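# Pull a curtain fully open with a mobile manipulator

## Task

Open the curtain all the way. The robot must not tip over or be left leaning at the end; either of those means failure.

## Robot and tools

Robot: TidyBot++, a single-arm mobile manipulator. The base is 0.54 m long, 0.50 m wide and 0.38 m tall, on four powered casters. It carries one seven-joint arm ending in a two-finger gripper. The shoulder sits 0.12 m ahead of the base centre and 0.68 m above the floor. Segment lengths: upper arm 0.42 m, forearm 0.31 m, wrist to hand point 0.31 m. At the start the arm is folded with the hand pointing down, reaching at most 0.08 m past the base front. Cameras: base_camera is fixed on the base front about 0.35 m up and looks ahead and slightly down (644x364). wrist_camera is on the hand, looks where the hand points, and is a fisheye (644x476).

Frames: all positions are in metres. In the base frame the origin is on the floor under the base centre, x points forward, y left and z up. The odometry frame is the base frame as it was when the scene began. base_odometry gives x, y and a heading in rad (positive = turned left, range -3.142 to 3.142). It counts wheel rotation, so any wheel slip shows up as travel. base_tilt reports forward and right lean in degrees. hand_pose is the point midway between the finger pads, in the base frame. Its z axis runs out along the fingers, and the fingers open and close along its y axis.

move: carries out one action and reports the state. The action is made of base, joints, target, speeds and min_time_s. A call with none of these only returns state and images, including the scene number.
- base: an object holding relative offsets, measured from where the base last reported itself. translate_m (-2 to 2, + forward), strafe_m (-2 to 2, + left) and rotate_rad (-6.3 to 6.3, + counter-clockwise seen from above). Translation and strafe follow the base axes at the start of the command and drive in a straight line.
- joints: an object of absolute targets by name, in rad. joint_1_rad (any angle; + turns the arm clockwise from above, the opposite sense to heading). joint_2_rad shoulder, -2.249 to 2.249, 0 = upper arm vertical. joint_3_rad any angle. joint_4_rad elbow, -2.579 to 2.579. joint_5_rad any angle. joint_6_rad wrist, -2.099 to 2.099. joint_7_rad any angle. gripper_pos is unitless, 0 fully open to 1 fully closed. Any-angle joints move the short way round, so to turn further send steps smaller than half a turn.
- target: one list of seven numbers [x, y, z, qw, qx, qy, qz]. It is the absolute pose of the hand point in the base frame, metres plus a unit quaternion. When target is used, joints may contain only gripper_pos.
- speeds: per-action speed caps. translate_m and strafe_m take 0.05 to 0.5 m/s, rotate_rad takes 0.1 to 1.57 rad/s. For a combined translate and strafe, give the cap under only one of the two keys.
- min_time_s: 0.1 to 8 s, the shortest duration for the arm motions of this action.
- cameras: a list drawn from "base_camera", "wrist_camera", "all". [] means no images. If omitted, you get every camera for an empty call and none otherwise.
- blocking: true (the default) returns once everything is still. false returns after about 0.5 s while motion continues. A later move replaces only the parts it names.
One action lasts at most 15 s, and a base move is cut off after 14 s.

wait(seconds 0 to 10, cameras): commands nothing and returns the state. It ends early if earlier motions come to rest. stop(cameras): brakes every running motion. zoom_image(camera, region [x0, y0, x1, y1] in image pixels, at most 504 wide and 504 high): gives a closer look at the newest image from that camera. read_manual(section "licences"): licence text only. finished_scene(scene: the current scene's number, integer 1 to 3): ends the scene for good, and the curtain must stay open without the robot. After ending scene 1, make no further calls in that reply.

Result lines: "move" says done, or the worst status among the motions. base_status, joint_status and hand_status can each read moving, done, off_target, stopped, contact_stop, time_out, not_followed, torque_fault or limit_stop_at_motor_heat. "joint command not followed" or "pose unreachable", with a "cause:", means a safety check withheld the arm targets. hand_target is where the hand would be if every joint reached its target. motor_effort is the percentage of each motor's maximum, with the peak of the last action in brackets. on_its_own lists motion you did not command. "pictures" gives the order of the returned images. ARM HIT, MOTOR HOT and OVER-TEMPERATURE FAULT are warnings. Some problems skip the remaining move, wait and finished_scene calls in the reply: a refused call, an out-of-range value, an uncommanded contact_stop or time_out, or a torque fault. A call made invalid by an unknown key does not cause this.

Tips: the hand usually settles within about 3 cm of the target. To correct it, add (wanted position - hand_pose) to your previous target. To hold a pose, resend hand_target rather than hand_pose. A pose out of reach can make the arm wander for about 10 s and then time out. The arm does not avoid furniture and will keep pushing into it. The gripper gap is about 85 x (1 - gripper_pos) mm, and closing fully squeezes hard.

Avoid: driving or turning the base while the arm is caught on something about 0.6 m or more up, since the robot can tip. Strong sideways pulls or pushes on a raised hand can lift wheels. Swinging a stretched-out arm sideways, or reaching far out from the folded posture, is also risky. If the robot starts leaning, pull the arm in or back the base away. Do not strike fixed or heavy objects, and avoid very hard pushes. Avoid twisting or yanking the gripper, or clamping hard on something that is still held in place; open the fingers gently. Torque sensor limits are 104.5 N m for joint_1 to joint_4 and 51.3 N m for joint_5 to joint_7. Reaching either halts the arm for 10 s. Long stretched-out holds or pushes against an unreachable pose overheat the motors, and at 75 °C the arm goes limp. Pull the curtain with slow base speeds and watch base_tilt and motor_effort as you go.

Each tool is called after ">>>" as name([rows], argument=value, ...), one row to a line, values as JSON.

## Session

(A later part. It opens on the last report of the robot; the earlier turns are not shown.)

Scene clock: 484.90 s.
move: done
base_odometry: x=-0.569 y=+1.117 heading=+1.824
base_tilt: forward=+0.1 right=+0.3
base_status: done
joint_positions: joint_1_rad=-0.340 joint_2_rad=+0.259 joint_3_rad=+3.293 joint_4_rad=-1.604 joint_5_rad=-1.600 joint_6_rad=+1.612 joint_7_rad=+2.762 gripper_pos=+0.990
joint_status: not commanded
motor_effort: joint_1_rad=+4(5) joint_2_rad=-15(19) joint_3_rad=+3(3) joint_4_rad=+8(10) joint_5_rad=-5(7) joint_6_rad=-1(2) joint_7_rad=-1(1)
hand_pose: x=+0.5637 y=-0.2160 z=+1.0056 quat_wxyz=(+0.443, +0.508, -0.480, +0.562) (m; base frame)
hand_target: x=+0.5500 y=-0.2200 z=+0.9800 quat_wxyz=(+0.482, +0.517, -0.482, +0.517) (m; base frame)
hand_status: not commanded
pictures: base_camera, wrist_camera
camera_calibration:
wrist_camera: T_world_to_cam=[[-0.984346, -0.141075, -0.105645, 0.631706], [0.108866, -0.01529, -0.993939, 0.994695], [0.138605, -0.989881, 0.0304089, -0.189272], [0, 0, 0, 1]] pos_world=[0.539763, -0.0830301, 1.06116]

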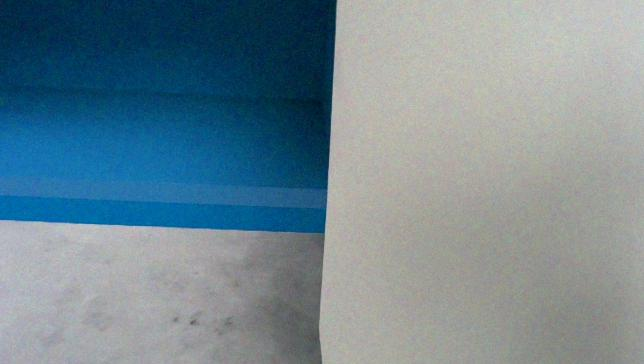

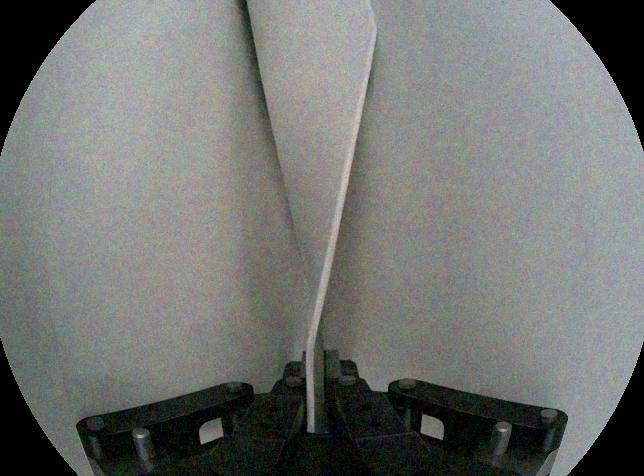

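>>> move(base={"strafe_m": -0.4}, speeds={"strafe_m": 0.25}, cameras=["all"])

Scene clock: 494.27 s.
move: done
base_odometry: x=-0.182 y=+1.217 heading=+1.824
base_tilt: forward=+0.1 right=+0.3
base_status: done
joint_positions: joint_1_rad=-0.349 joint_2_rad=+0.259 joint_3_rad=+3.293 joint_4_rad=-1.594 joint_5_rad=-1.582 joint_6_rad=+1.616 joint_7_rad=+2.762 gripper_pos=+0.990
joint_status: not commanded
motor_effort: joint_1_rad=+5(7) joint_2_rad=-14(17) joint_3_rad=+3(4) joint_4_rad=+7(8) joint_5_rad=-8(11) joint_6_rad=-1(3) joint_7_rad=-1(1)
hand_pose: x=+0.5670 y=-0.2111 z=+1.0142 quat_wxyz=(+0.440, +0.503, -0.476, +0.571) (m; base frame)
hand_target: x=+0.5500 y=-0.2200 z=+0.9800 quat_wxyz=(+0.482, +0.517, -0.482, +0.517) (m; base frame)
hand_status: not commanded
pictures: base_camera, wrist_camera
camera_calibration:
wrist_camera: T_world_to_cam=[[-0.98121, -0.153991, -0.116251, 0.642792], [0.122232, -0.0299266, -0.99205, 0.990372], [0.149288, -0.987619, 0.0481869, -0.208771], [0, 0, 0, 1]] pos_world=[0.540826, -0.0775628, 1.06728]

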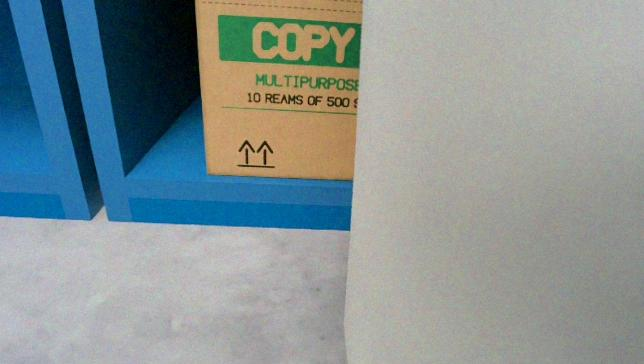

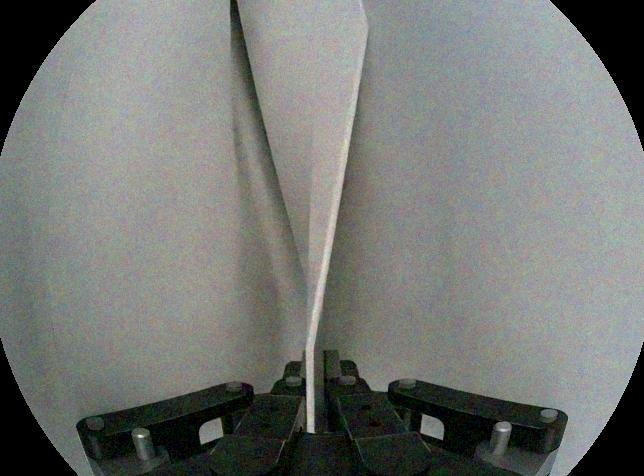

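>>> move(base={"strafe_m": -0.3}, speeds={"strafe_m": 0.2}, cameras=["all"])

Scene clock: 508.33 s.
move: done
base_odometry: x=+0.109 y=+1.292 heading=+1.824
base_tilt: forward=+0.0 right=+0.3
base_status: done
joint_positions: joint_1_rad=-0.355 joint_2_rad=+0.259 joint_3_rad=+3.292 joint_4_rad=-1.588 joint_5_rad=-1.567 joint_6_rad=+1.618 joint_7_rad=+2.763 gripper_pos=+0.990
joint_status: not commanded
motor_effort: joint_1_rad=+7(8) joint_2_rad=-14(16) joint_3_rad=+4(5) joint_4_rad=+5(7) joint_5_rad=-12(13) joint_6_rad=-3(3) joint_7_rad=-1(1)
hand_pose: x=+0.5698 y=-0.2075 z=+1.0205 quat_wxyz=(+0.439, +0.500, -0.472, +0.579) (m; base frame)
hand_target: x=+0.5500 y=-0.2200 z=+0.9800 quat_wxyz=(+0.482, +0.517, -0.482, +0.517) (m; base frame)
hand_status: not commanded
pictures: base_camera, wrist_camera
camera_calibration:
wrist_camera: T_world_to_cam=[[-0.978657, -0.165285, -0.122109, 0.648942], [0.130599, -0.0414695, -0.990568, 0.987684], [0.158662, -0.985374, 0.0621705, -0.225018], [0, 0, 0, 1]] pos_world=[0.541803, -0.0735076, 1.0716]

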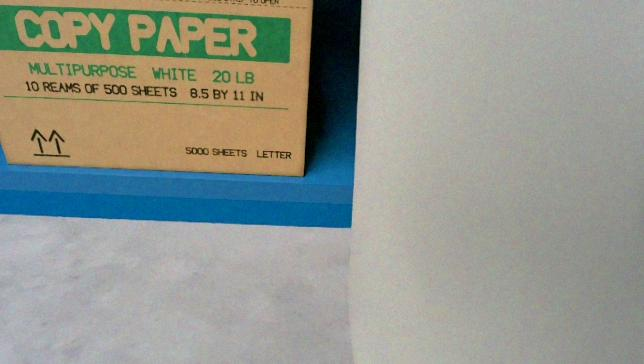

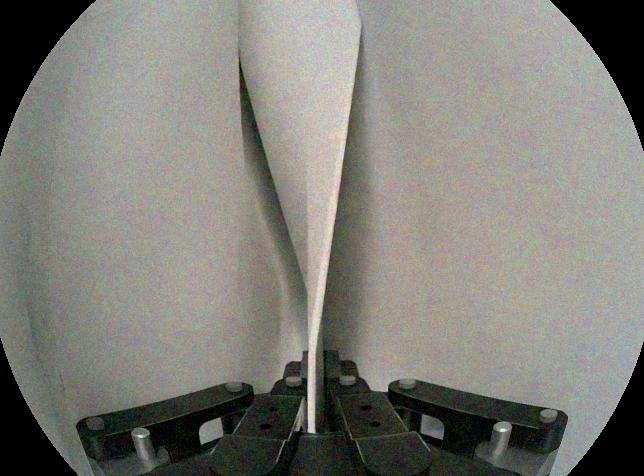

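>>> move(base={"strafe_m": -0.25}, speeds={"strafe_m": 0.2}, cameras=["all"])

Scene clock: 515.43 s.
move: done
base_odometry: x=+0.351 y=+1.355 heading=+1.825
base_tilt: forward=+0.1 right=+0.3
base_status: done
joint_positions: joint_1_rad=-0.372 joint_2_rad=+0.258 joint_3_rad=+3.285 joint_4_rad=-1.567 joint_5_rad=-1.520 joint_6_rad=+1.621 joint_7_rad=+2.765 gripper_pos=+0.990
joint_status: not commanded
motor_effort: joint_1_rad=+9(10) joint_2_rad=-14(14) joint_3_rad=+6(6) joint_4_rad=+5(6) joint_5_rad=-15(21) joint_6_rad=-1(3) joint_7_rad=-1(2)
hand_pose: x=+0.5778 y=-0.1960 z=+1.0409 quat_wxyz=(+0.432, +0.491, -0.458, +0.602) (m; base frame)
hand_target: x=+0.5500 y=-0.2200 z=+0.9800 quat_wxyz=(+0.482, +0.517, -0.482, +0.517) (m; base frame)
hand_status: not commanded
pictures: base_camera, wrist_camera
camera_calibration:
wrist_camera: T_world_to_cam=[[-0.968877, -0.201843, -0.143308, 0.670437], [0.16131, -0.0756801, -0.983998, 0.975975], [0.187767, -0.97649, 0.105884, -0.27683], [0, 0, 0, 1]] pos_world=[0.544116, -0.0611368, 1.08575]

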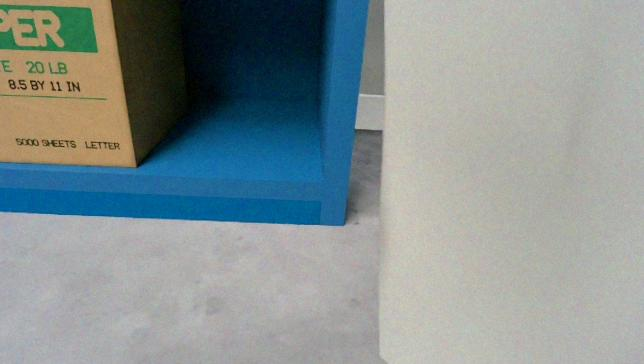

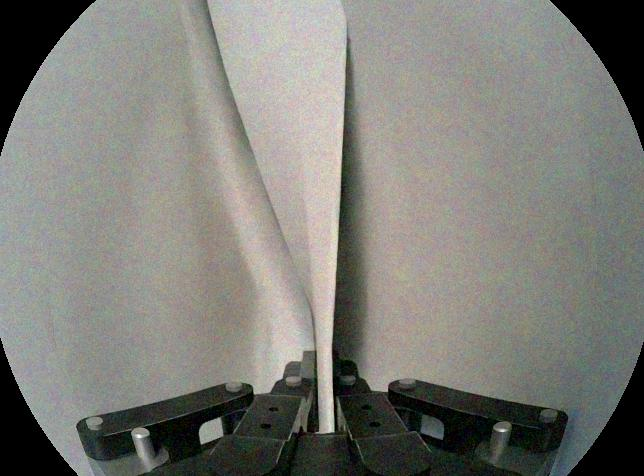

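>>> move(base={"strafe_m": -0.15}, speeds={"strafe_m": 0.15}, cameras=["all"])

Scene clock: 522.67 s.
move: done
base_odometry: x=+0.496 y=+1.392 heading=+1.825
base_tilt: forward=+0.0 right=+0.3
base_status: done
joint_positions: joint_1_rad=-0.390 joint_2_rad=+0.254 joint_3_rad=+3.274 joint_4_rad=-1.552 joint_5_rad=-1.485 joint_6_rad=+1.621 joint_7_rad=+2.768 gripper_pos=+0.990
joint_status: not commanded
motor_effort: joint_1_rad=+13(14) joint_2_rad=-11(15) joint_3_rad=+7(8) joint_4_rad=+1(4) joint_5_rad=-23(26) joint_6_rad=-2(3) joint_7_rad=-2(2)
hand_pose: x=+0.5852 y=-0.1820 z=+1.0562 quat_wxyz=(+0.422, +0.487, -0.446, +0.621) (m; base frame)
hand_target: x=+0.5500 y=-0.2200 z=+0.9800 quat_wxyz=(+0.482, +0.517, -0.482, +0.517) (m; base frame)
hand_status: not commanded
pictures: base_camera, wrist_camera
camera_calibration:
wrist_camera: T_world_to_cam=[[-0.957128, -0.241867, -0.15939, 0.685507], [0.186699, -0.0943962, -0.977872, 0.966182], [0.221469, -0.965707, 0.135506, -0.31522], [0, 0, 0, 1]] pos_world=[0.545545, -0.0474047, 1.09678]

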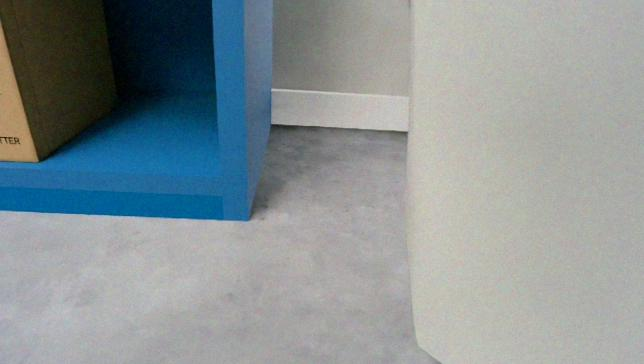

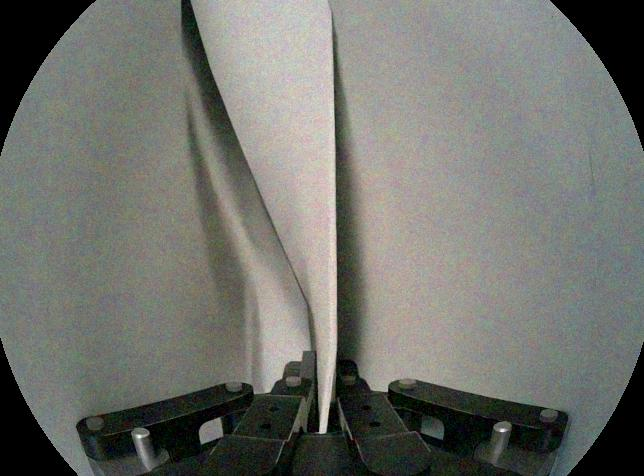

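>>> move(base={"strafe_m": 0.15}, speeds={"strafe_m": 0.2})

>>> move(joints={"gripper_pos": 0})

>>> move(base={"strafe_m": 0.5, "translate_m": -0.3}, cameras=["all"])

>>> finished_scene(scene=1)

Scene clock: 531.80 s.
move: done
base_odometry: x=+0.350 y=+1.354 heading=+1.826
base_tilt: forward=+0.1 right=+0.3
base_status: done
joint_positions: joint_1_rad=-0.372 joint_2_rad=+0.254 joint_3_rad=+3.275 joint_4_rad=-1.563 joint_5_rad=-1.532 joint_6_rad=+1.621 joint_7_rad=+2.768 gripper_pos=+0.990
joint_status: not commanded
motor_effort: joint_1_rad=+4(12) joint_2_rad=-17(20) joint_3_rad=+3(7) joint_4_rad=+9(10) joint_5_rad=-3(23) joint_6_rad=+1(2) joint_7_rad=-1(2)
hand_pose: x=+0.5782 y=-0.1930 z=+1.0386 quat_wxyz=(+0.426, +0.496, -0.462, +0.600) (m; base frame)
hand_target: x=+0.5500 y=-0.2200 z=+0.9800 quat_wxyz=(+0.482, +0.517, -0.482, +0.517) (m; base frame)
hand_status: not commanded
pictures: none

Scene clock: 532.90 s.
move: done
base_odometry: x=+0.350 y=+1.354 heading=+1.826
base_tilt: forward=+0.0 right=+0.3
base_status: not commanded
joint_positions: joint_1_rad=-0.352 joint_2_rad=+0.269 joint_3_rad=+3.278 joint_4_rad=-1.591 joint_5_rad=-1.616 joint_6_rad=+1.621 joint_7_rad=+2.768 gripper_pos=+0.000
joint_status: all done
motor_effort: joint_1_rad=+2(4) joint_2_rad=-22(24) joint_3_rad=+3(4) joint_4_rad=+14(15) joint_5_rad=+8(10) joint_6_rad=+3(4) joint_7_rad=-1(1)
hand_pose: x=+0.5696 y=-0.2045 z=+1.0005 quat_wxyz=(+0.436, +0.516, -0.480, +0.560) (m; base frame)
hand_target: x=+0.5500 y=-0.2200 z=+0.9800 quat_wxyz=(+0.482, +0.517, -0.482, +0.517) (m; base frame)
hand_status: not commanded
pictures: none

Scene clock: 535.20 s.
move: done
base_odometry: x=-0.058 y=+0.938 heading=+1.826
base_tilt: forward=+0.0 right=+0.3
base_status: done
joint_positions: joint_1_rad=-0.341 joint_2_rad=+0.269 joint_3_rad=+3.286 joint_4_rad=-1.591 joint_5_rad=-1.616 joint_6_rad=+1.621 joint_7_rad=+2.768 gripper_pos=+0.000
joint_status: not commanded
motor_effort: joint_1_rad=+0(4) joint_2_rad=-22(24) joint_3_rad=+2(4) joint_4_rad=+13(14) joint_5_rad=+8(9) joint_6_rad=+4(5) joint_7_rad=-1(1)
hand_pose: x=+0.5655 y=-0.2123 z=+1.0012 quat_wxyz=(+0.442, +0.511, -0.484, +0.556) (m; base frame)
hand_target: x=+0.5500 y=-0.2200 z=+0.9800 quat_wxyz=(+0.482, +0.517, -0.482, +0.517) (m; base frame)
hand_status: not commanded
pictures: base_camera, wrist_camera
camera_calibration:
wrist_camera: T_world_to_cam=[[-0.985501, -0.134959, -0.10283, 0.632667], [0.104091, -0.00230083, -0.994565, 0.996141], [0.133989, -0.990848, 0.0163155, -0.169205], [0, 0, 0, 1]] pos_world=[0.542476, -0.0799799, 1.05855]

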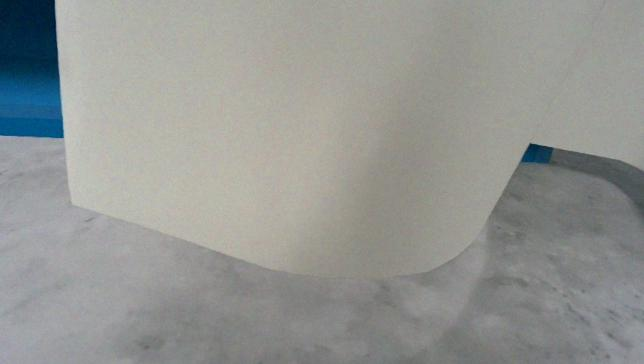

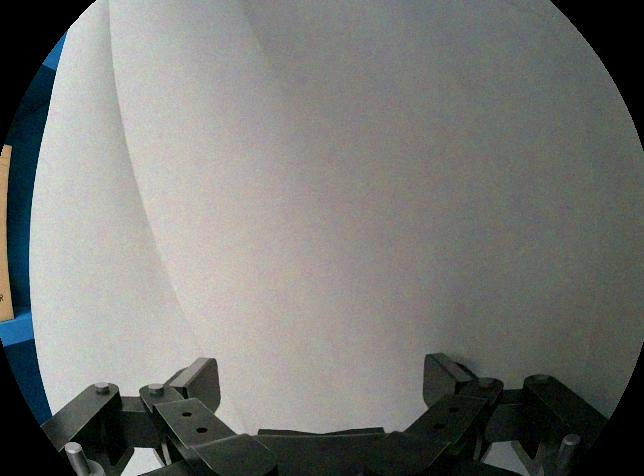

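The scene is finished: the task was done.


## Next scene

The same job, from a new start.

>>> move(joints={"joint_6_rad": 1.0}, cameras=["all"])

>>> move(base={"rotate_rad": 1.6}, cameras=["all"])

Scene clock: 2.37 s.
move: done
base_odometry: x=+0.000 y=+0.000 heading=+0.000
base_tilt: forward=+0.0 right=+0.3
base_status: not commanded
joint_positions: joint_1_rad=-0.014 joint_2_rad=-0.339 joint_3_rad=+3.100 joint_4_rad=-2.532 joint_5_rad=+0.004 joint_6_rad=+0.899 joint_7_rad=+1.562 gripper_pos=+0.000
joint_status: all done
motor_effort: joint_1_rad=+0(1) joint_2_rad=-6(7) joint_3_rad=+0(1) joint_4_rad=+17(17) joint_5_rad=-1(1) joint_6_rad=+9(10) joint_7_rad=-1(1)
hand_pose: x=+0.5328 y=+0.0285 z=+0.9798 quat_wxyz=(-0.020, +0.603, +0.021, +0.797) (m; base frame)
hand_target: x=+0.5227 y=+0.0284 z=+1.0096 quat_wxyz=(-0.022, +0.562, +0.020, +0.827) (m; base frame)
hand_status: not commanded
pictures: base_camera, wrist_camera
camera_calibration:
wrist_camera: T_world_to_cam=[[0.0568014, -0.998356, -0.00772916, 0.00671823], [0.279178, 0.0233157, -0.959956, 0.850945], [0.958558, 0.052369, 0.280043, -0.653287], [0, 0, 0, 1]] pos_world=[0.388267, 0.0210788, 0.99987]

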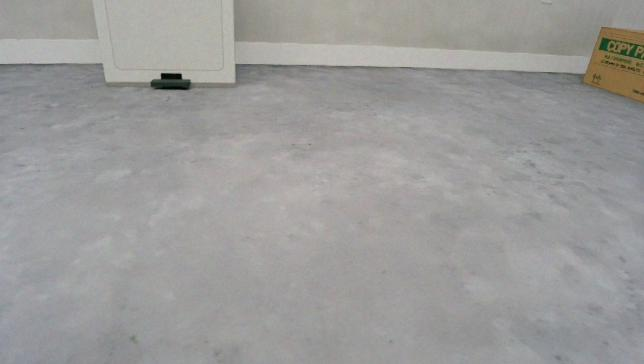

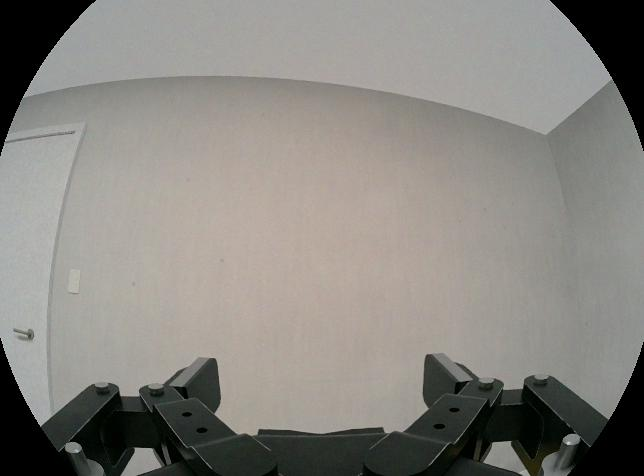

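Scene clock: 4.67 s.
move: done
base_odometry: x=+0.000 y=+0.000 heading=+1.599
base_tilt: forward=+0.1 right=+0.3
base_status: done
joint_positions: joint_1_rad=-0.014 joint_2_rad=-0.339 joint_3_rad=+3.100 joint_4_rad=-2.532 joint_5_rad=+0.004 joint_6_rad=+0.899 joint_7_rad=+1.562 gripper_pos=+0.000
joint_status: not commanded
motor_effort: joint_1_rad=+0(1) joint_2_rad=-6(7) joint_3_rad=+1(2) joint_4_rad=+16(17) joint_5_rad=-1(2) joint_6_rad=+9(10) joint_7_rad=-1(1)
hand_pose: x=+0.5328 y=+0.0286 z=+0.9798 quat_wxyz=(-0.021, +0.603, +0.021, +0.797) (m; base frame)
hand_target: x=+0.5227 y=+0.0284 z=+1.0096 quat_wxyz=(-0.022, +0.562, +0.020, +0.827) (m; base frame)
hand_status: not commanded
pictures: base_camera, wrist_camera
camera_calibration:
wrist_camera: T_world_to_cam=[[0.0569924, -0.998345, -0.00766585, 0.0066813], [0.279359, 0.0233184, -0.959904, 0.850916], [0.958494, 0.0525657, 0.280225, -0.653481], [0, 0, 0, 1]] pos_world=[0.388266, 0.021179, 0.99997]

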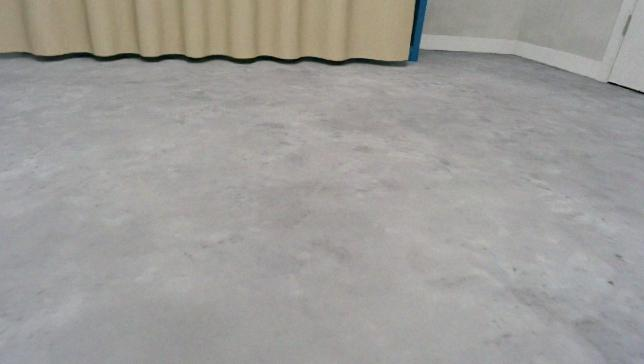

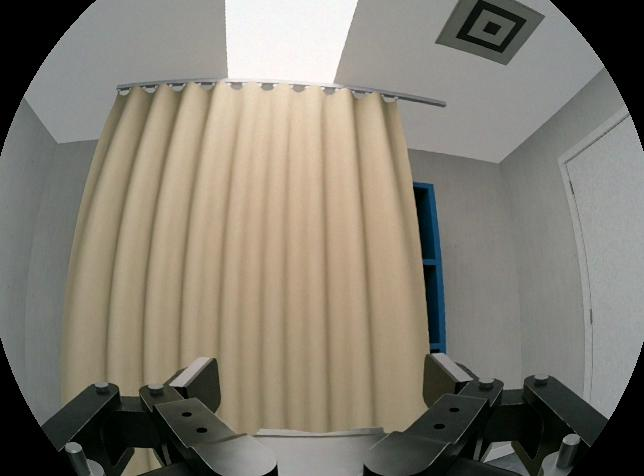

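>>> move(base={"translate_m": 1.435, "strafe_m": -1.0, "rotate_rad": 0.15}, target=[0.55, 0.22, 0.98, -0.482, 0.5174, 0.482, 0.5174], min_time_s=2.5, cameras=["all"])

Scene clock: 28.47 s.
move: done
base_odometry: x=+0.959 y=+1.463 heading=+1.749
base_tilt: forward=+0.1 right=+0.3
base_status: done
joint_positions: joint_1_rad=+0.286 joint_2_rad=+0.275 joint_3_rad=+3.054 joint_4_rad=-1.635 joint_5_rad=+1.588 joint_6_rad=+1.597 joint_7_rad=+0.387 gripper_pos=+0.000
joint_status: not commanded
motor_effort: joint_1_rad=+0(2) joint_2_rad=-23(25) joint_3_rad=-2(3) joint_4_rad=+13(18) joint_5_rad=-9(10) joint_6_rad=+2(10) joint_7_rad=-1(1)
hand_pose: x=+0.5718 y=+0.2187 z=+0.9876 quat_wxyz=(-0.446, +0.525, +0.465, +0.556) (m; base frame)
hand_target: x=+0.5500 y=+0.2200 z=+0.9800 quat_wxyz=(-0.482, +0.517, +0.482, +0.517) (m; base frame)
hand_status: done (0.023 m and 6.5 deg from the pose sent, 0.192 m and 83.8 deg at the start; a joint's target at an end of its range on 3 of 90 steps)
pictures: base_camera, wrist_camera
camera_calibration:
wrist_camera: T_world_to_cam=[[0.983782, -0.17629, 0.0330736, -0.555642], [0.0369751, 0.0188915, -0.999138, 1.02133], [0.175513, 0.984157, 0.0251035, -0.20719], [0, 0, 0, 1]] pos_world=[0.545232, 0.0866589, 1.04403]

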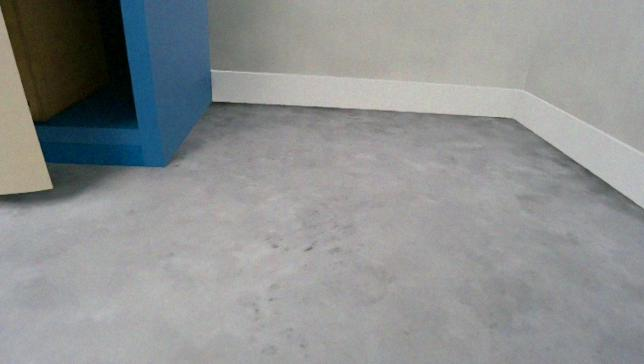

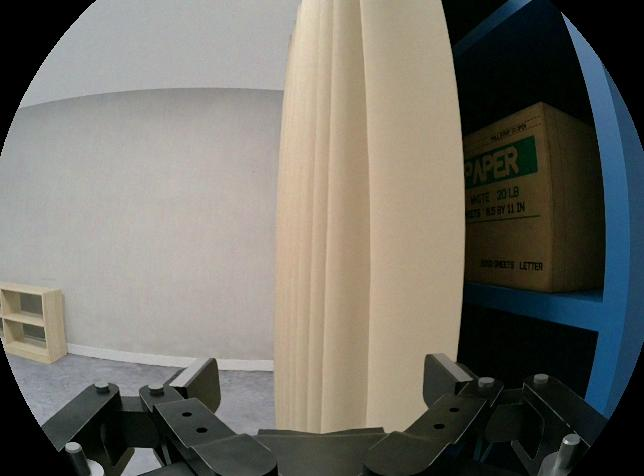

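>>> move(base={"translate_m": 0.16}, cameras=["wrist_camera"])

Scene clock: 47.67 s.
move: done
base_odometry: x=+0.931 y=+1.620 heading=+1.749
base_tilt: forward=+0.1 right=+0.3
base_status: done
joint_positions: joint_1_rad=+0.287 joint_2_rad=+0.280 joint_3_rad=+3.053 joint_4_rad=-1.634 joint_5_rad=+1.589 joint_6_rad=+1.600 joint_7_rad=+0.386 gripper_pos=+0.000
joint_status: not commanded
motor_effort: joint_1_rad=+1(1) joint_2_rad=-23(26) joint_3_rad=-2(2) joint_4_rad=+14(14) joint_5_rad=-9(9) joint_6_rad=+3(5) joint_7_rad=-1(1)
hand_pose: x=+0.5724 y=+0.2184 z=+0.9859 quat_wxyz=(-0.448, +0.525, +0.464, +0.555) (m; base frame)
hand_target: x=+0.5500 y=+0.2200 z=+0.9800 quat_wxyz=(-0.482, +0.517, +0.482, +0.517) (m; base frame)
hand_status: not commanded
pictures: wrist_camera
camera_calibration:
wrist_camera: T_world_to_cam=[[0.984553, -0.172669, 0.0289924, -0.553439], [0.0329037, 0.0198324, -0.999262, 1.02178], [0.171967, 0.98478, 0.0252075, -0.205098], [0, 0, 0, 1]] pos_world=[0.54654, 0.0861504, 1.04224]

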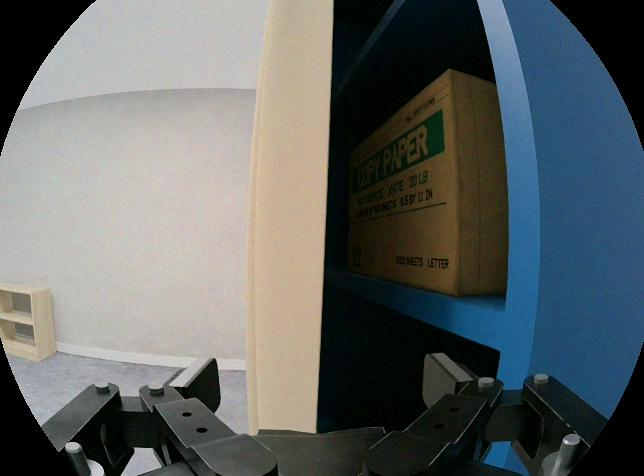

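>>> move(base={"translate_m": 0.012, "strafe_m": 0.25}, speeds={"strafe_m": 0.3}, cameras=["all"])

Scene clock: 66.07 s.
move: done
base_odometry: x=+0.683 y=+1.588 heading=+1.749
base_tilt: forward=+0.1 right=+0.3
base_status: done
joint_positions: joint_1_rad=+0.291 joint_2_rad=+0.280 joint_3_rad=+3.048 joint_4_rad=-1.634 joint_5_rad=+1.590 joint_6_rad=+1.600 joint_7_rad=+0.386 gripper_pos=+0.000
joint_status: not commanded
motor_effort: joint_1_rad=+0(2) joint_2_rad=-22(23) joint_3_rad=-1(3) joint_4_rad=+13(14) joint_5_rad=-9(10) joint_6_rad=+4(4) joint_7_rad=-1(1)
hand_pose: x=+0.5721 y=+0.2183 z=+0.9863 quat_wxyz=(-0.448, +0.525, +0.464, +0.555) (m; base frame)
hand_target: x=+0.5500 y=+0.2200 z=+0.9800 quat_wxyz=(-0.482, +0.517, +0.482, +0.517) (m; base frame)
hand_status: not commanded
pictures: base_camera, wrist_camera
camera_calibration:
wrist_camera: T_world_to_cam=[[0.98468, -0.171909, 0.0292068, -0.553625], [0.033288, 0.020905, -0.999227, 1.02175], [0.171165, 0.984891, 0.0263072, -0.205686], [0, 0, 0, 1]] pos_world=[0.546338, 0.086046, 1.04254]

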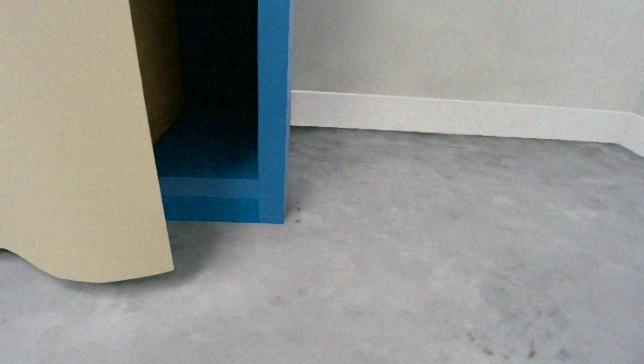

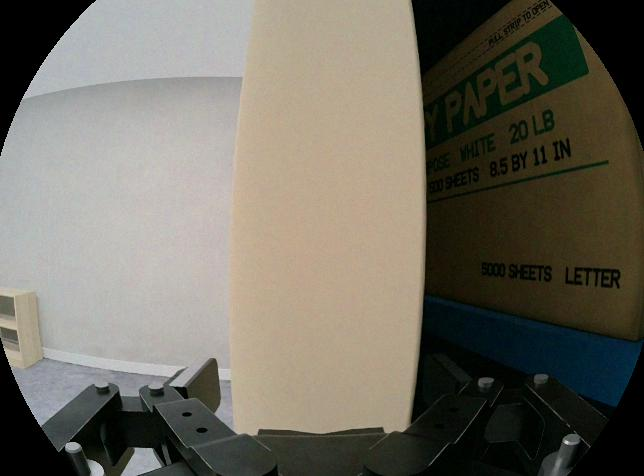

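>>> move(joints={"gripper_pos": 1}, cameras=["wrist_camera"])

>>> move(base={"strafe_m": 0.4}, speeds={"strafe_m": 0.25}, cameras=["all"])

Scene clock: 79.33 s.
move: done
base_odometry: x=+0.683 y=+1.588 heading=+1.749
base_tilt: forward=+0.1 right=+0.3
base_status: not commanded
joint_positions: joint_1_rad=+0.291 joint_2_rad=+0.280 joint_3_rad=+3.048 joint_4_rad=-1.634 joint_5_rad=+1.590 joint_6_rad=+1.600 joint_7_rad=+0.386 gripper_pos=+0.990
joint_status: all done
motor_effort: joint_1_rad=+0(1) joint_2_rad=-23(23) joint_3_rad=-2(2) joint_4_rad=+13(14) joint_5_rad=-9(10) joint_6_rad=+4(4) joint_7_rad=-1(1)
hand_pose: x=+0.5721 y=+0.2183 z=+0.9863 quat_wxyz=(-0.448, +0.525, +0.464, +0.555) (m; base frame)
hand_target: x=+0.5500 y=+0.2200 z=+0.9800 quat_wxyz=(-0.482, +0.517, +0.482, +0.517) (m; base frame)
hand_status: not commanded
pictures: wrist_camera
camera_calibration:
wrist_camera: T_world_to_cam=[[0.984683, -0.171908, 0.0291084, -0.553525], [0.033191, 0.020922, -0.99923, 1.0218], [0.171167, 0.984891, 0.0263073, -0.205687], [0, 0, 0, 1]] pos_world=[0.546339, 0.0860459, 1.04254]

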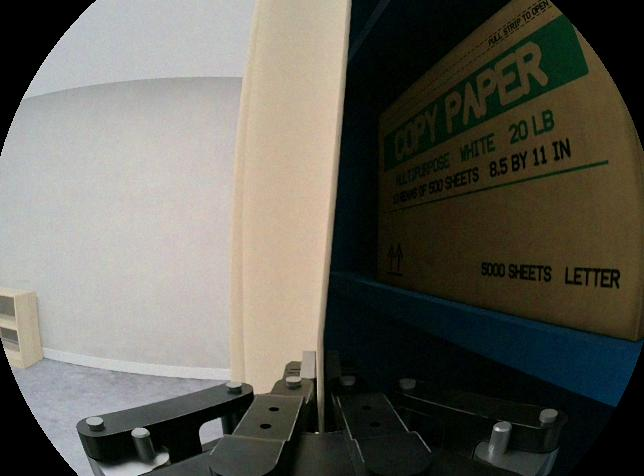

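Scene clock: 81.80 s.
move: done
base_odometry: x=+0.289 y=+1.517 heading=+1.749
base_tilt: forward=+0.1 right=+0.3
base_status: done
joint_positions: joint_1_rad=+0.295 joint_2_rad=+0.280 joint_3_rad=+3.046 joint_4_rad=-1.626 joint_5_rad=+1.592 joint_6_rad=+1.607 joint_7_rad=+0.386 gripper_pos=+0.990
joint_status: not commanded
motor_effort: joint_1_rad=+0(2) joint_2_rad=-20(24) joint_3_rad=-2(3) joint_4_rad=+11(14) joint_5_rad=-5(10) joint_6_rad=+1(5) joint_7_rad=-1(1)
hand_pose: x=+0.5710 y=+0.2174 z=+0.9886 quat_wxyz=(-0.448, +0.522, +0.467, +0.555) (m; base frame)
hand_target: x=+0.5500 y=+0.2200 z=+0.9800 quat_wxyz=(-0.482, +0.517, +0.482, +0.517) (m; base frame)
hand_status: not commanded
pictures: base_camera, wrist_camera
camera_calibration:
wrist_camera: T_world_to_cam=[[0.985297, -0.166952, 0.0362769, -0.561096], [0.0402175, 0.0202823, -0.998985, 1.02001], [0.166047, 0.985756, 0.0266985, -0.202285], [0, 0, 0, 1]] pos_world=[0.545413, 0.08504, 1.04473]

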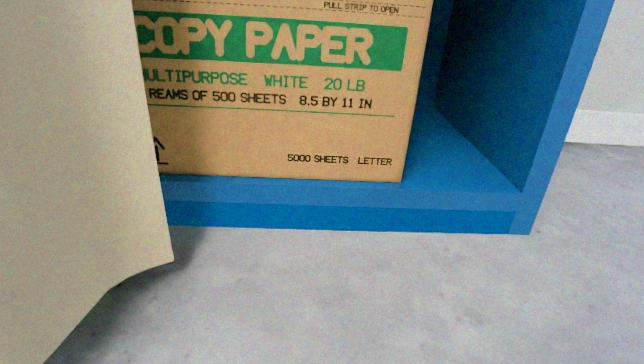

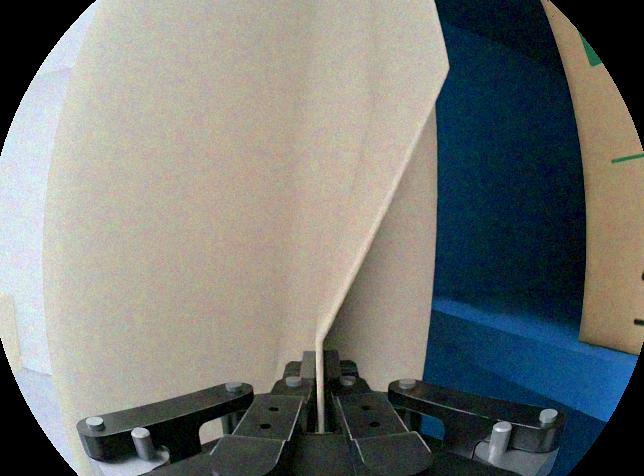

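>>> move(base={"strafe_m": 0.95}, speeds={"strafe_m": 0.3}, cameras=["all"])

Scene clock: 100.87 s.
move: done
base_odometry: x=-0.646 y=+1.349 heading=+1.749
base_tilt: forward=+0.0 right=+0.3
base_status: done
joint_positions: joint_1_rad=+0.305 joint_2_rad=+0.280 joint_3_rad=+3.046 joint_4_rad=-1.601 joint_5_rad=+1.592 joint_6_rad=+1.630 joint_7_rad=+0.382 gripper_pos=+0.990
joint_status: not commanded
motor_effort: joint_1_rad=-3(4) joint_2_rad=-16(23) joint_3_rad=-2(3) joint_4_rad=+8(12) joint_5_rad=+4(6) joint_6_rad=-1(3) joint_7_rad=+0(1)
hand_pose: x=+0.5687 y=+0.2133 z=+0.9980 quat_wxyz=(-0.447, +0.512, +0.475, +0.559) (m; base frame)
hand_target: x=+0.5500 y=+0.2200 z=+0.9800 quat_wxyz=(-0.482, +0.517, +0.482, +0.517) (m; base frame)
hand_status: not commanded
pictures: base_camera, wrist_camera
camera_calibration:
wrist_camera: T_world_to_cam=[[0.986186, -0.155407, 0.0573249, -0.583898], [0.0617202, 0.0236025, -0.997814, 1.01554], [0.153714, 0.987569, 0.0328682, -0.19768], [0, 0, 0, 1]] pos_world=[0.543538, 0.0805116, 1.05329]

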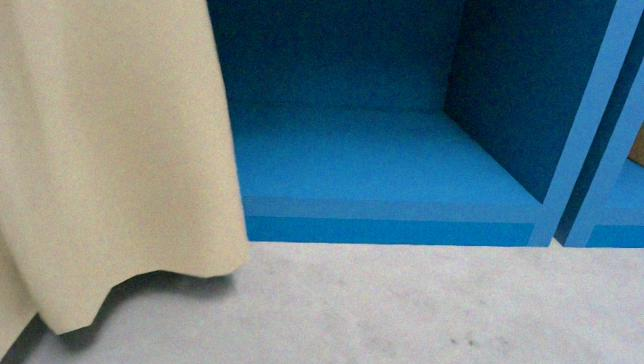

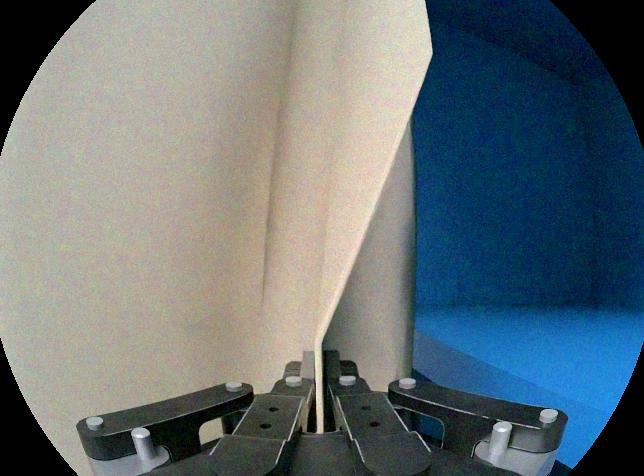

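>>> move(base={"strafe_m": 0.3}, speeds={"strafe_m": 0.25}, cameras=["all"])

Scene clock: 107.23 s.
move: done
base_odometry: x=-0.942 y=+1.296 heading=+1.749
base_tilt: forward=+0.1 right=+0.3
base_status: done
joint_positions: joint_1_rad=+0.315 joint_2_rad=+0.280 joint_3_rad=+3.046 joint_4_rad=-1.593 joint_5_rad=+1.585 joint_6_rad=+1.636 joint_7_rad=+0.381 gripper_pos=+0.990
joint_status: not commanded
motor_effort: joint_1_rad=-4(6) joint_2_rad=-15(18) joint_3_rad=-3(4) joint_4_rad=+7(8) joint_5_rad=+6(7) joint_6_rad=-1(3) joint_7_rad=+0(0)
hand_pose: x=+0.5704 y=+0.2089 z=+1.0029 quat_wxyz=(-0.445, +0.510, +0.473, +0.564) (m; base frame)
hand_target: x=+0.5500 y=+0.2200 z=+0.9800 quat_wxyz=(-0.482, +0.517, +0.482, +0.517) (m; base frame)
hand_status: not commanded
pictures: base_camera, wrist_camera
camera_calibration:
wrist_camera: T_world_to_cam=[[0.984657, -0.161997, 0.0648634, -0.591853], [0.0706271, 0.0300715, -0.997049, 1.01317], [0.159568, 0.986333, 0.0410515, -0.20495], [0, 0, 0, 1]] pos_world=[0.543919, 0.0758028, 1.05698]

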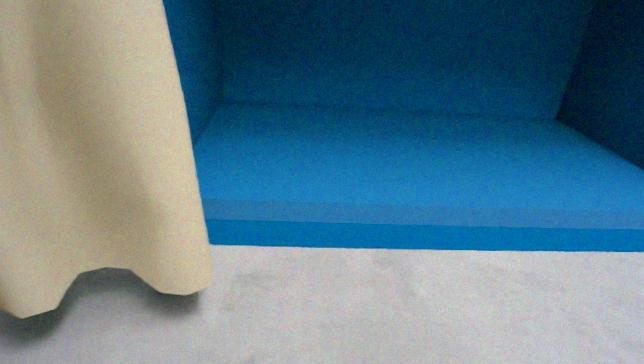

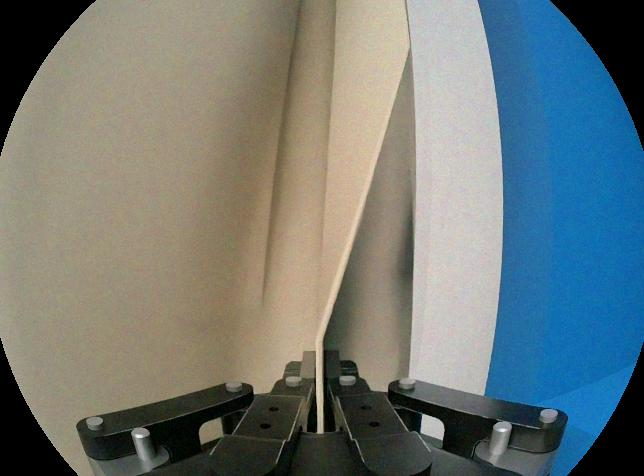

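>>> move(base={"strafe_m": 0.3}, speeds={"strafe_m": 0.2}, cameras=["all"])

Scene clock: 122.03 s.
move: done
base_odometry: x=-1.237 y=+1.243 heading=+1.748
base_tilt: forward=+0.0 right=+0.3
base_status: done
joint_positions: joint_1_rad=+0.340 joint_2_rad=+0.258 joint_3_rad=+3.048 joint_4_rad=-1.559 joint_5_rad=+1.503 joint_6_rad=+1.644 joint_7_rad=+0.376 gripper_pos=+0.990
joint_status: not commanded
motor_effort: joint_1_rad=-10(11) joint_2_rad=-10(17) joint_3_rad=-6(7) joint_4_rad=+2(8) joint_5_rad=+20(21) joint_6_rad=-3(4) joint_7_rad=+0(1)
hand_pose: x=+0.5751 y=+0.1958 z=+1.0459 quat_wxyz=(-0.432, +0.486, +0.459, +0.606) (m; base frame)
hand_target: x=+0.5500 y=+0.2200 z=+0.9800 quat_wxyz=(-0.482, +0.517, +0.482, +0.517) (m; base frame)
hand_status: not commanded
pictures: base_camera, wrist_camera
camera_calibration:
wrist_camera: T_world_to_cam=[[0.970267, -0.209931, 0.12046, -0.641938], [0.14165, 0.0889592, -0.985911, 0.992018], [0.196257, 0.973661, 0.116051, -0.291593], [0, 0, 0, 1]] pos_world=[0.539559, 0.0609006, 1.08921]

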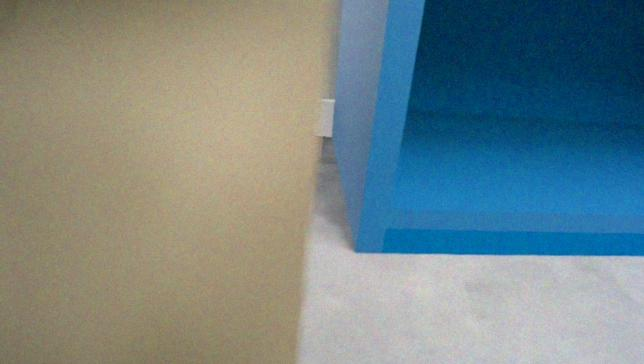

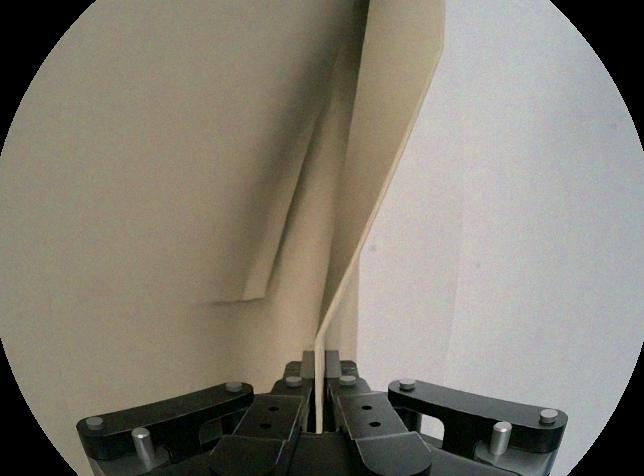

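>>> move(base={"strafe_m": 0.13}, speeds={"strafe_m": 0.15}, cameras=["wrist_camera"])

>>> move(base={"strafe_m": -0.13}, speeds={"strafe_m": 0.2})

>>> move(joints={"gripper_pos": 0}, cameras=["wrist_camera"])

>>> move(base={"strafe_m": -0.6, "translate_m": -0.1}, cameras=["all"])

Scene clock: 133.57 s.
move: done
base_odometry: x=-1.364 y=+1.221 heading=+1.748
base_tilt: forward=+0.0 right=+0.4
base_status: done
joint_positions: joint_1_rad=+0.370 joint_2_rad=+0.238 joint_3_rad=+3.070 joint_4_rad=-1.535 joint_5_rad=+1.435 joint_6_rad=+1.644 joint_7_rad=+0.370 gripper_pos=+0.990
joint_status: not commanded
motor_effort: joint_1_rad=-16(16) joint_2_rad=-9(12) joint_3_rad=-10(10) joint_4_rad=+0(3) joint_5_rad=+29(31) joint_6_rad=-2(3) joint_7_rad=+2(2)
hand_pose: x=+0.5833 y=+0.1720 z=+1.0787 quat_wxyz=(-0.411, +0.475, +0.439, +0.643) (m; base frame)
hand_target: x=+0.5500 y=+0.2200 z=+0.9800 quat_wxyz=(-0.482, +0.517, +0.482, +0.517) (m; base frame)
hand_status: not commanded
pictures: wrist_camera
camera_calibration:
wrist_camera: T_world_to_cam=[[0.946623, -0.280782, 0.158324, -0.673642], [0.199163, 0.12327, -0.972183, 0.971084], [0.253455, 0.951822, 0.172611, -0.364518], [0, 0, 0, 1]] pos_world=[0.53667, 0.0381042, 1.11364]

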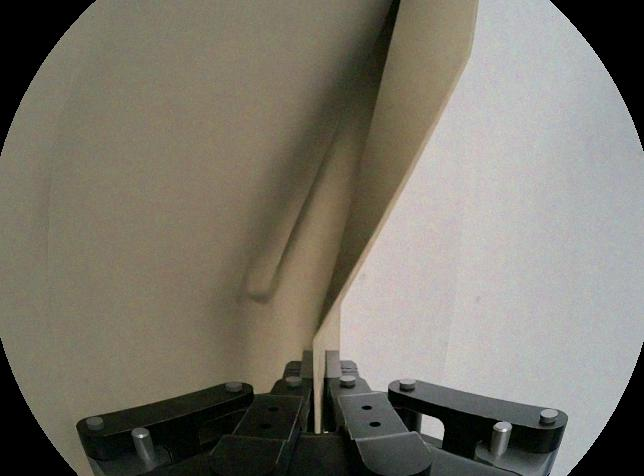

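Scene clock: 135.13 s.
move: done
base_odometry: x=-1.236 y=+1.244 heading=+1.748
base_tilt: forward=+0.0 right=+0.4
base_status: done
joint_positions: joint_1_rad=+0.355 joint_2_rad=+0.244 joint_3_rad=+3.070 joint_4_rad=-1.548 joint_5_rad=+1.488 joint_6_rad=+1.644 joint_7_rad=+0.370 gripper_pos=+0.990
joint_status: not commanded
motor_effort: joint_1_rad=-6(16) joint_2_rad=-16(18) joint_3_rad=-5(10) joint_4_rad=+8(9) joint_5_rad=+7(30) joint_6_rad=+0(2) joint_7_rad=+0(2)
hand_pose: x=+0.5798 y=+0.1813 z=+1.0565 quat_wxyz=(-0.416, +0.489, +0.452, +0.620) (m; base frame)
hand_target: x=+0.5500 y=+0.2200 z=+0.9800 quat_wxyz=(-0.482, +0.517, +0.482, +0.517) (m; base frame)
hand_status: not commanded
pictures: none

Scene clock: 136.23 s.
move: done
base_odometry: x=-1.237 y=+1.244 heading=+1.748
base_tilt: forward=+0.1 right=+0.3
base_status: not commanded
joint_positions: joint_1_rad=+0.321 joint_2_rad=+0.281 joint_3_rad=+3.061 joint_4_rad=-1.585 joint_5_rad=+1.611 joint_6_rad=+1.644 joint_7_rad=+0.370 gripper_pos=+0.000
joint_status: all done
motor_effort: joint_1_rad=-2(6) joint_2_rad=-24(25) joint_3_rad=-3(5) joint_4_rad=+13(14) joint_5_rad=-9(10) joint_6_rad=+3(5) joint_7_rad=-1(1)
hand_pose: x=+0.5717 y=+0.2012 z=+0.9963 quat_wxyz=(-0.439, +0.520, +0.477, +0.557) (m; base frame)
hand_target: x=+0.5500 y=+0.2200 z=+0.9800 quat_wxyz=(-0.482, +0.517, +0.482, +0.517) (m; base frame)
hand_status: not commanded
pictures: wrist_camera
camera_calibration:
wrist_camera: T_world_to_cam=[[0.984295, -0.166252, 0.0593676, -0.587376], [0.0608135, 0.00361573, -0.998143, 1.01883], [0.165729, 0.986077, 0.0136693, -0.173541], [0, 0, 0, 1]] pos_world=[0.544953, 0.0697885, 1.05418]

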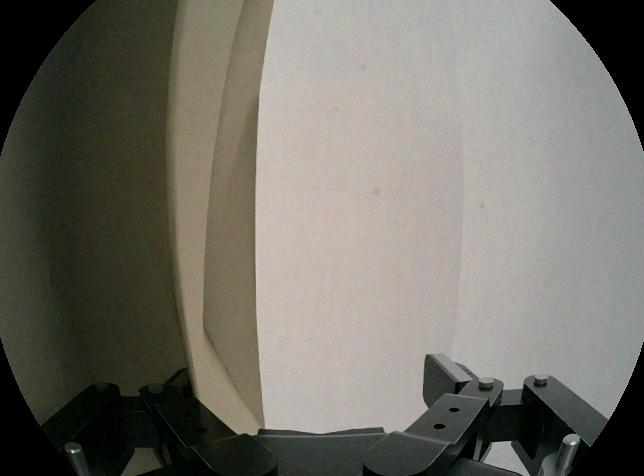

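Scene clock: 138.80 s.
move: done
base_odometry: x=-0.628 y=+1.251 heading=+1.747
base_tilt: forward=+0.1 right=+0.3
base_status: done
joint_positions: joint_1_rad=+0.311 joint_2_rad=+0.281 joint_3_rad=+3.053 joint_4_rad=-1.585 joint_5_rad=+1.611 joint_6_rad=+1.644 joint_7_rad=+0.370 gripper_pos=+0.000
joint_status: not commanded
motor_effort: joint_1_rad=+1(2) joint_2_rad=-23(24) joint_3_rad=-2(4) joint_4_rad=+14(14) joint_5_rad=-10(10) joint_6_rad=+3(5) joint_7_rad=-1(1)
hand_pose: x=+0.5678 y=+0.2085 z=+0.9971 quat_wxyz=(-0.444, +0.515, +0.481, +0.554) (m; base frame)
hand_target: x=+0.5500 y=+0.2200 z=+0.9800 quat_wxyz=(-0.482, +0.517, +0.482, +0.517) (m; base frame)
hand_status: not commanded
pictures: base_camera, wrist_camera
camera_calibration:
wrist_camera: T_world_to_cam=[[0.987021, -0.149098, 0.0596618, -0.587801], [0.0613446, 0.00670936, -0.998094, 1.01872], [0.148414, 0.9888, 0.0157686, -0.172863], [0, 0, 0, 1]] pos_world=[0.543334, 0.0764519, 1.05458]

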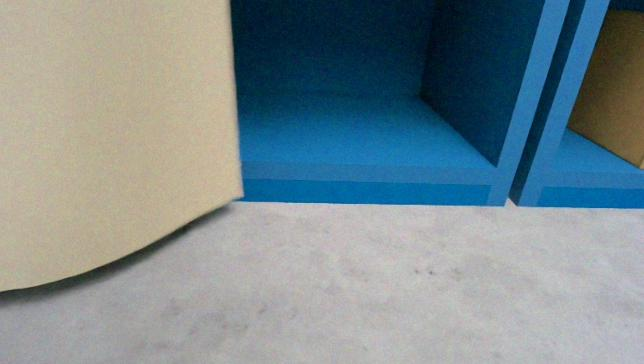

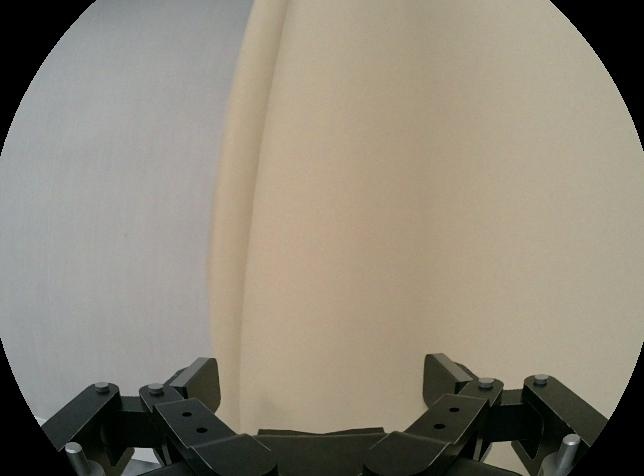

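>>> move(base={"translate_m": -0.9, "strafe_m": 0.2}, joints={"joint_1_rad": 0, "joint_2_rad": -0.33, "joint_3_rad": 3.14, "joint_4_rad": -2.5, "joint_5_rad": 0, "joint_6_rad": 1.1, "joint_7_rad": 1.57}, cameras=["all"])

Scene clock: 153.40 s.
move: done
base_odometry: x=-0.667 y=+0.329 heading=+1.747
base_tilt: forward=+0.1 right=+0.3
base_status: done
joint_positions: joint_1_rad=+0.018 joint_2_rad=-0.310 joint_3_rad=+3.123 joint_4_rad=-2.466 joint_5_rad=+0.056 joint_6_rad=+1.183 joint_7_rad=+1.522 gripper_pos=+0.000
joint_status: all done
motor_effort: joint_1_rad=+0(1) joint_2_rad=-6(27) joint_3_rad=+1(3) joint_4_rad=+16(17) joint_5_rad=-1(10) joint_6_rad=+7(8) joint_7_rad=-1(2)
hand_pose: x=+0.5096 y=+0.0195 z=+1.0833 quat_wxyz=(-0.023, +0.468, +0.019, +0.883) (m; base frame)
hand_target: x=+0.5153 y=+0.0021 z=+1.0520 quat_wxyz=(-0.001, +0.510, +0.000, +0.860) (m; base frame)
hand_status: not commanded
pictures: base_camera, wrist_camera
camera_calibration:
wrist_camera: T_world_to_cam=[[0.0618092, -0.998081, -0.00360299, -0.00711133], [0.566633, 0.0380618, -0.823091, 0.662002], [0.821649, 0.048833, 0.567899, -0.901575], [0, 0, 0, 1]] pos_world=[0.366105, 0.011732, 1.05686]

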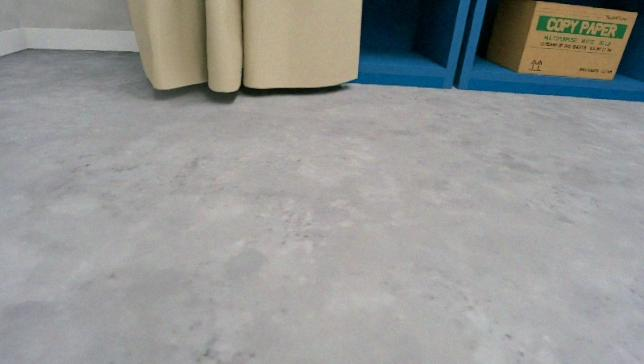

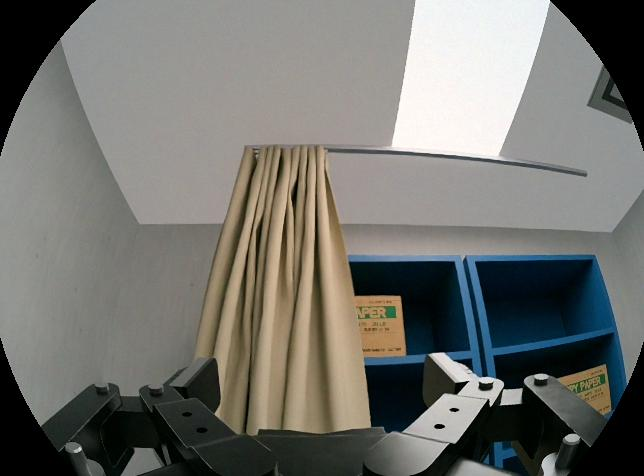

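>>> finished_scene(scene=2)

The scene is finished: the task was done.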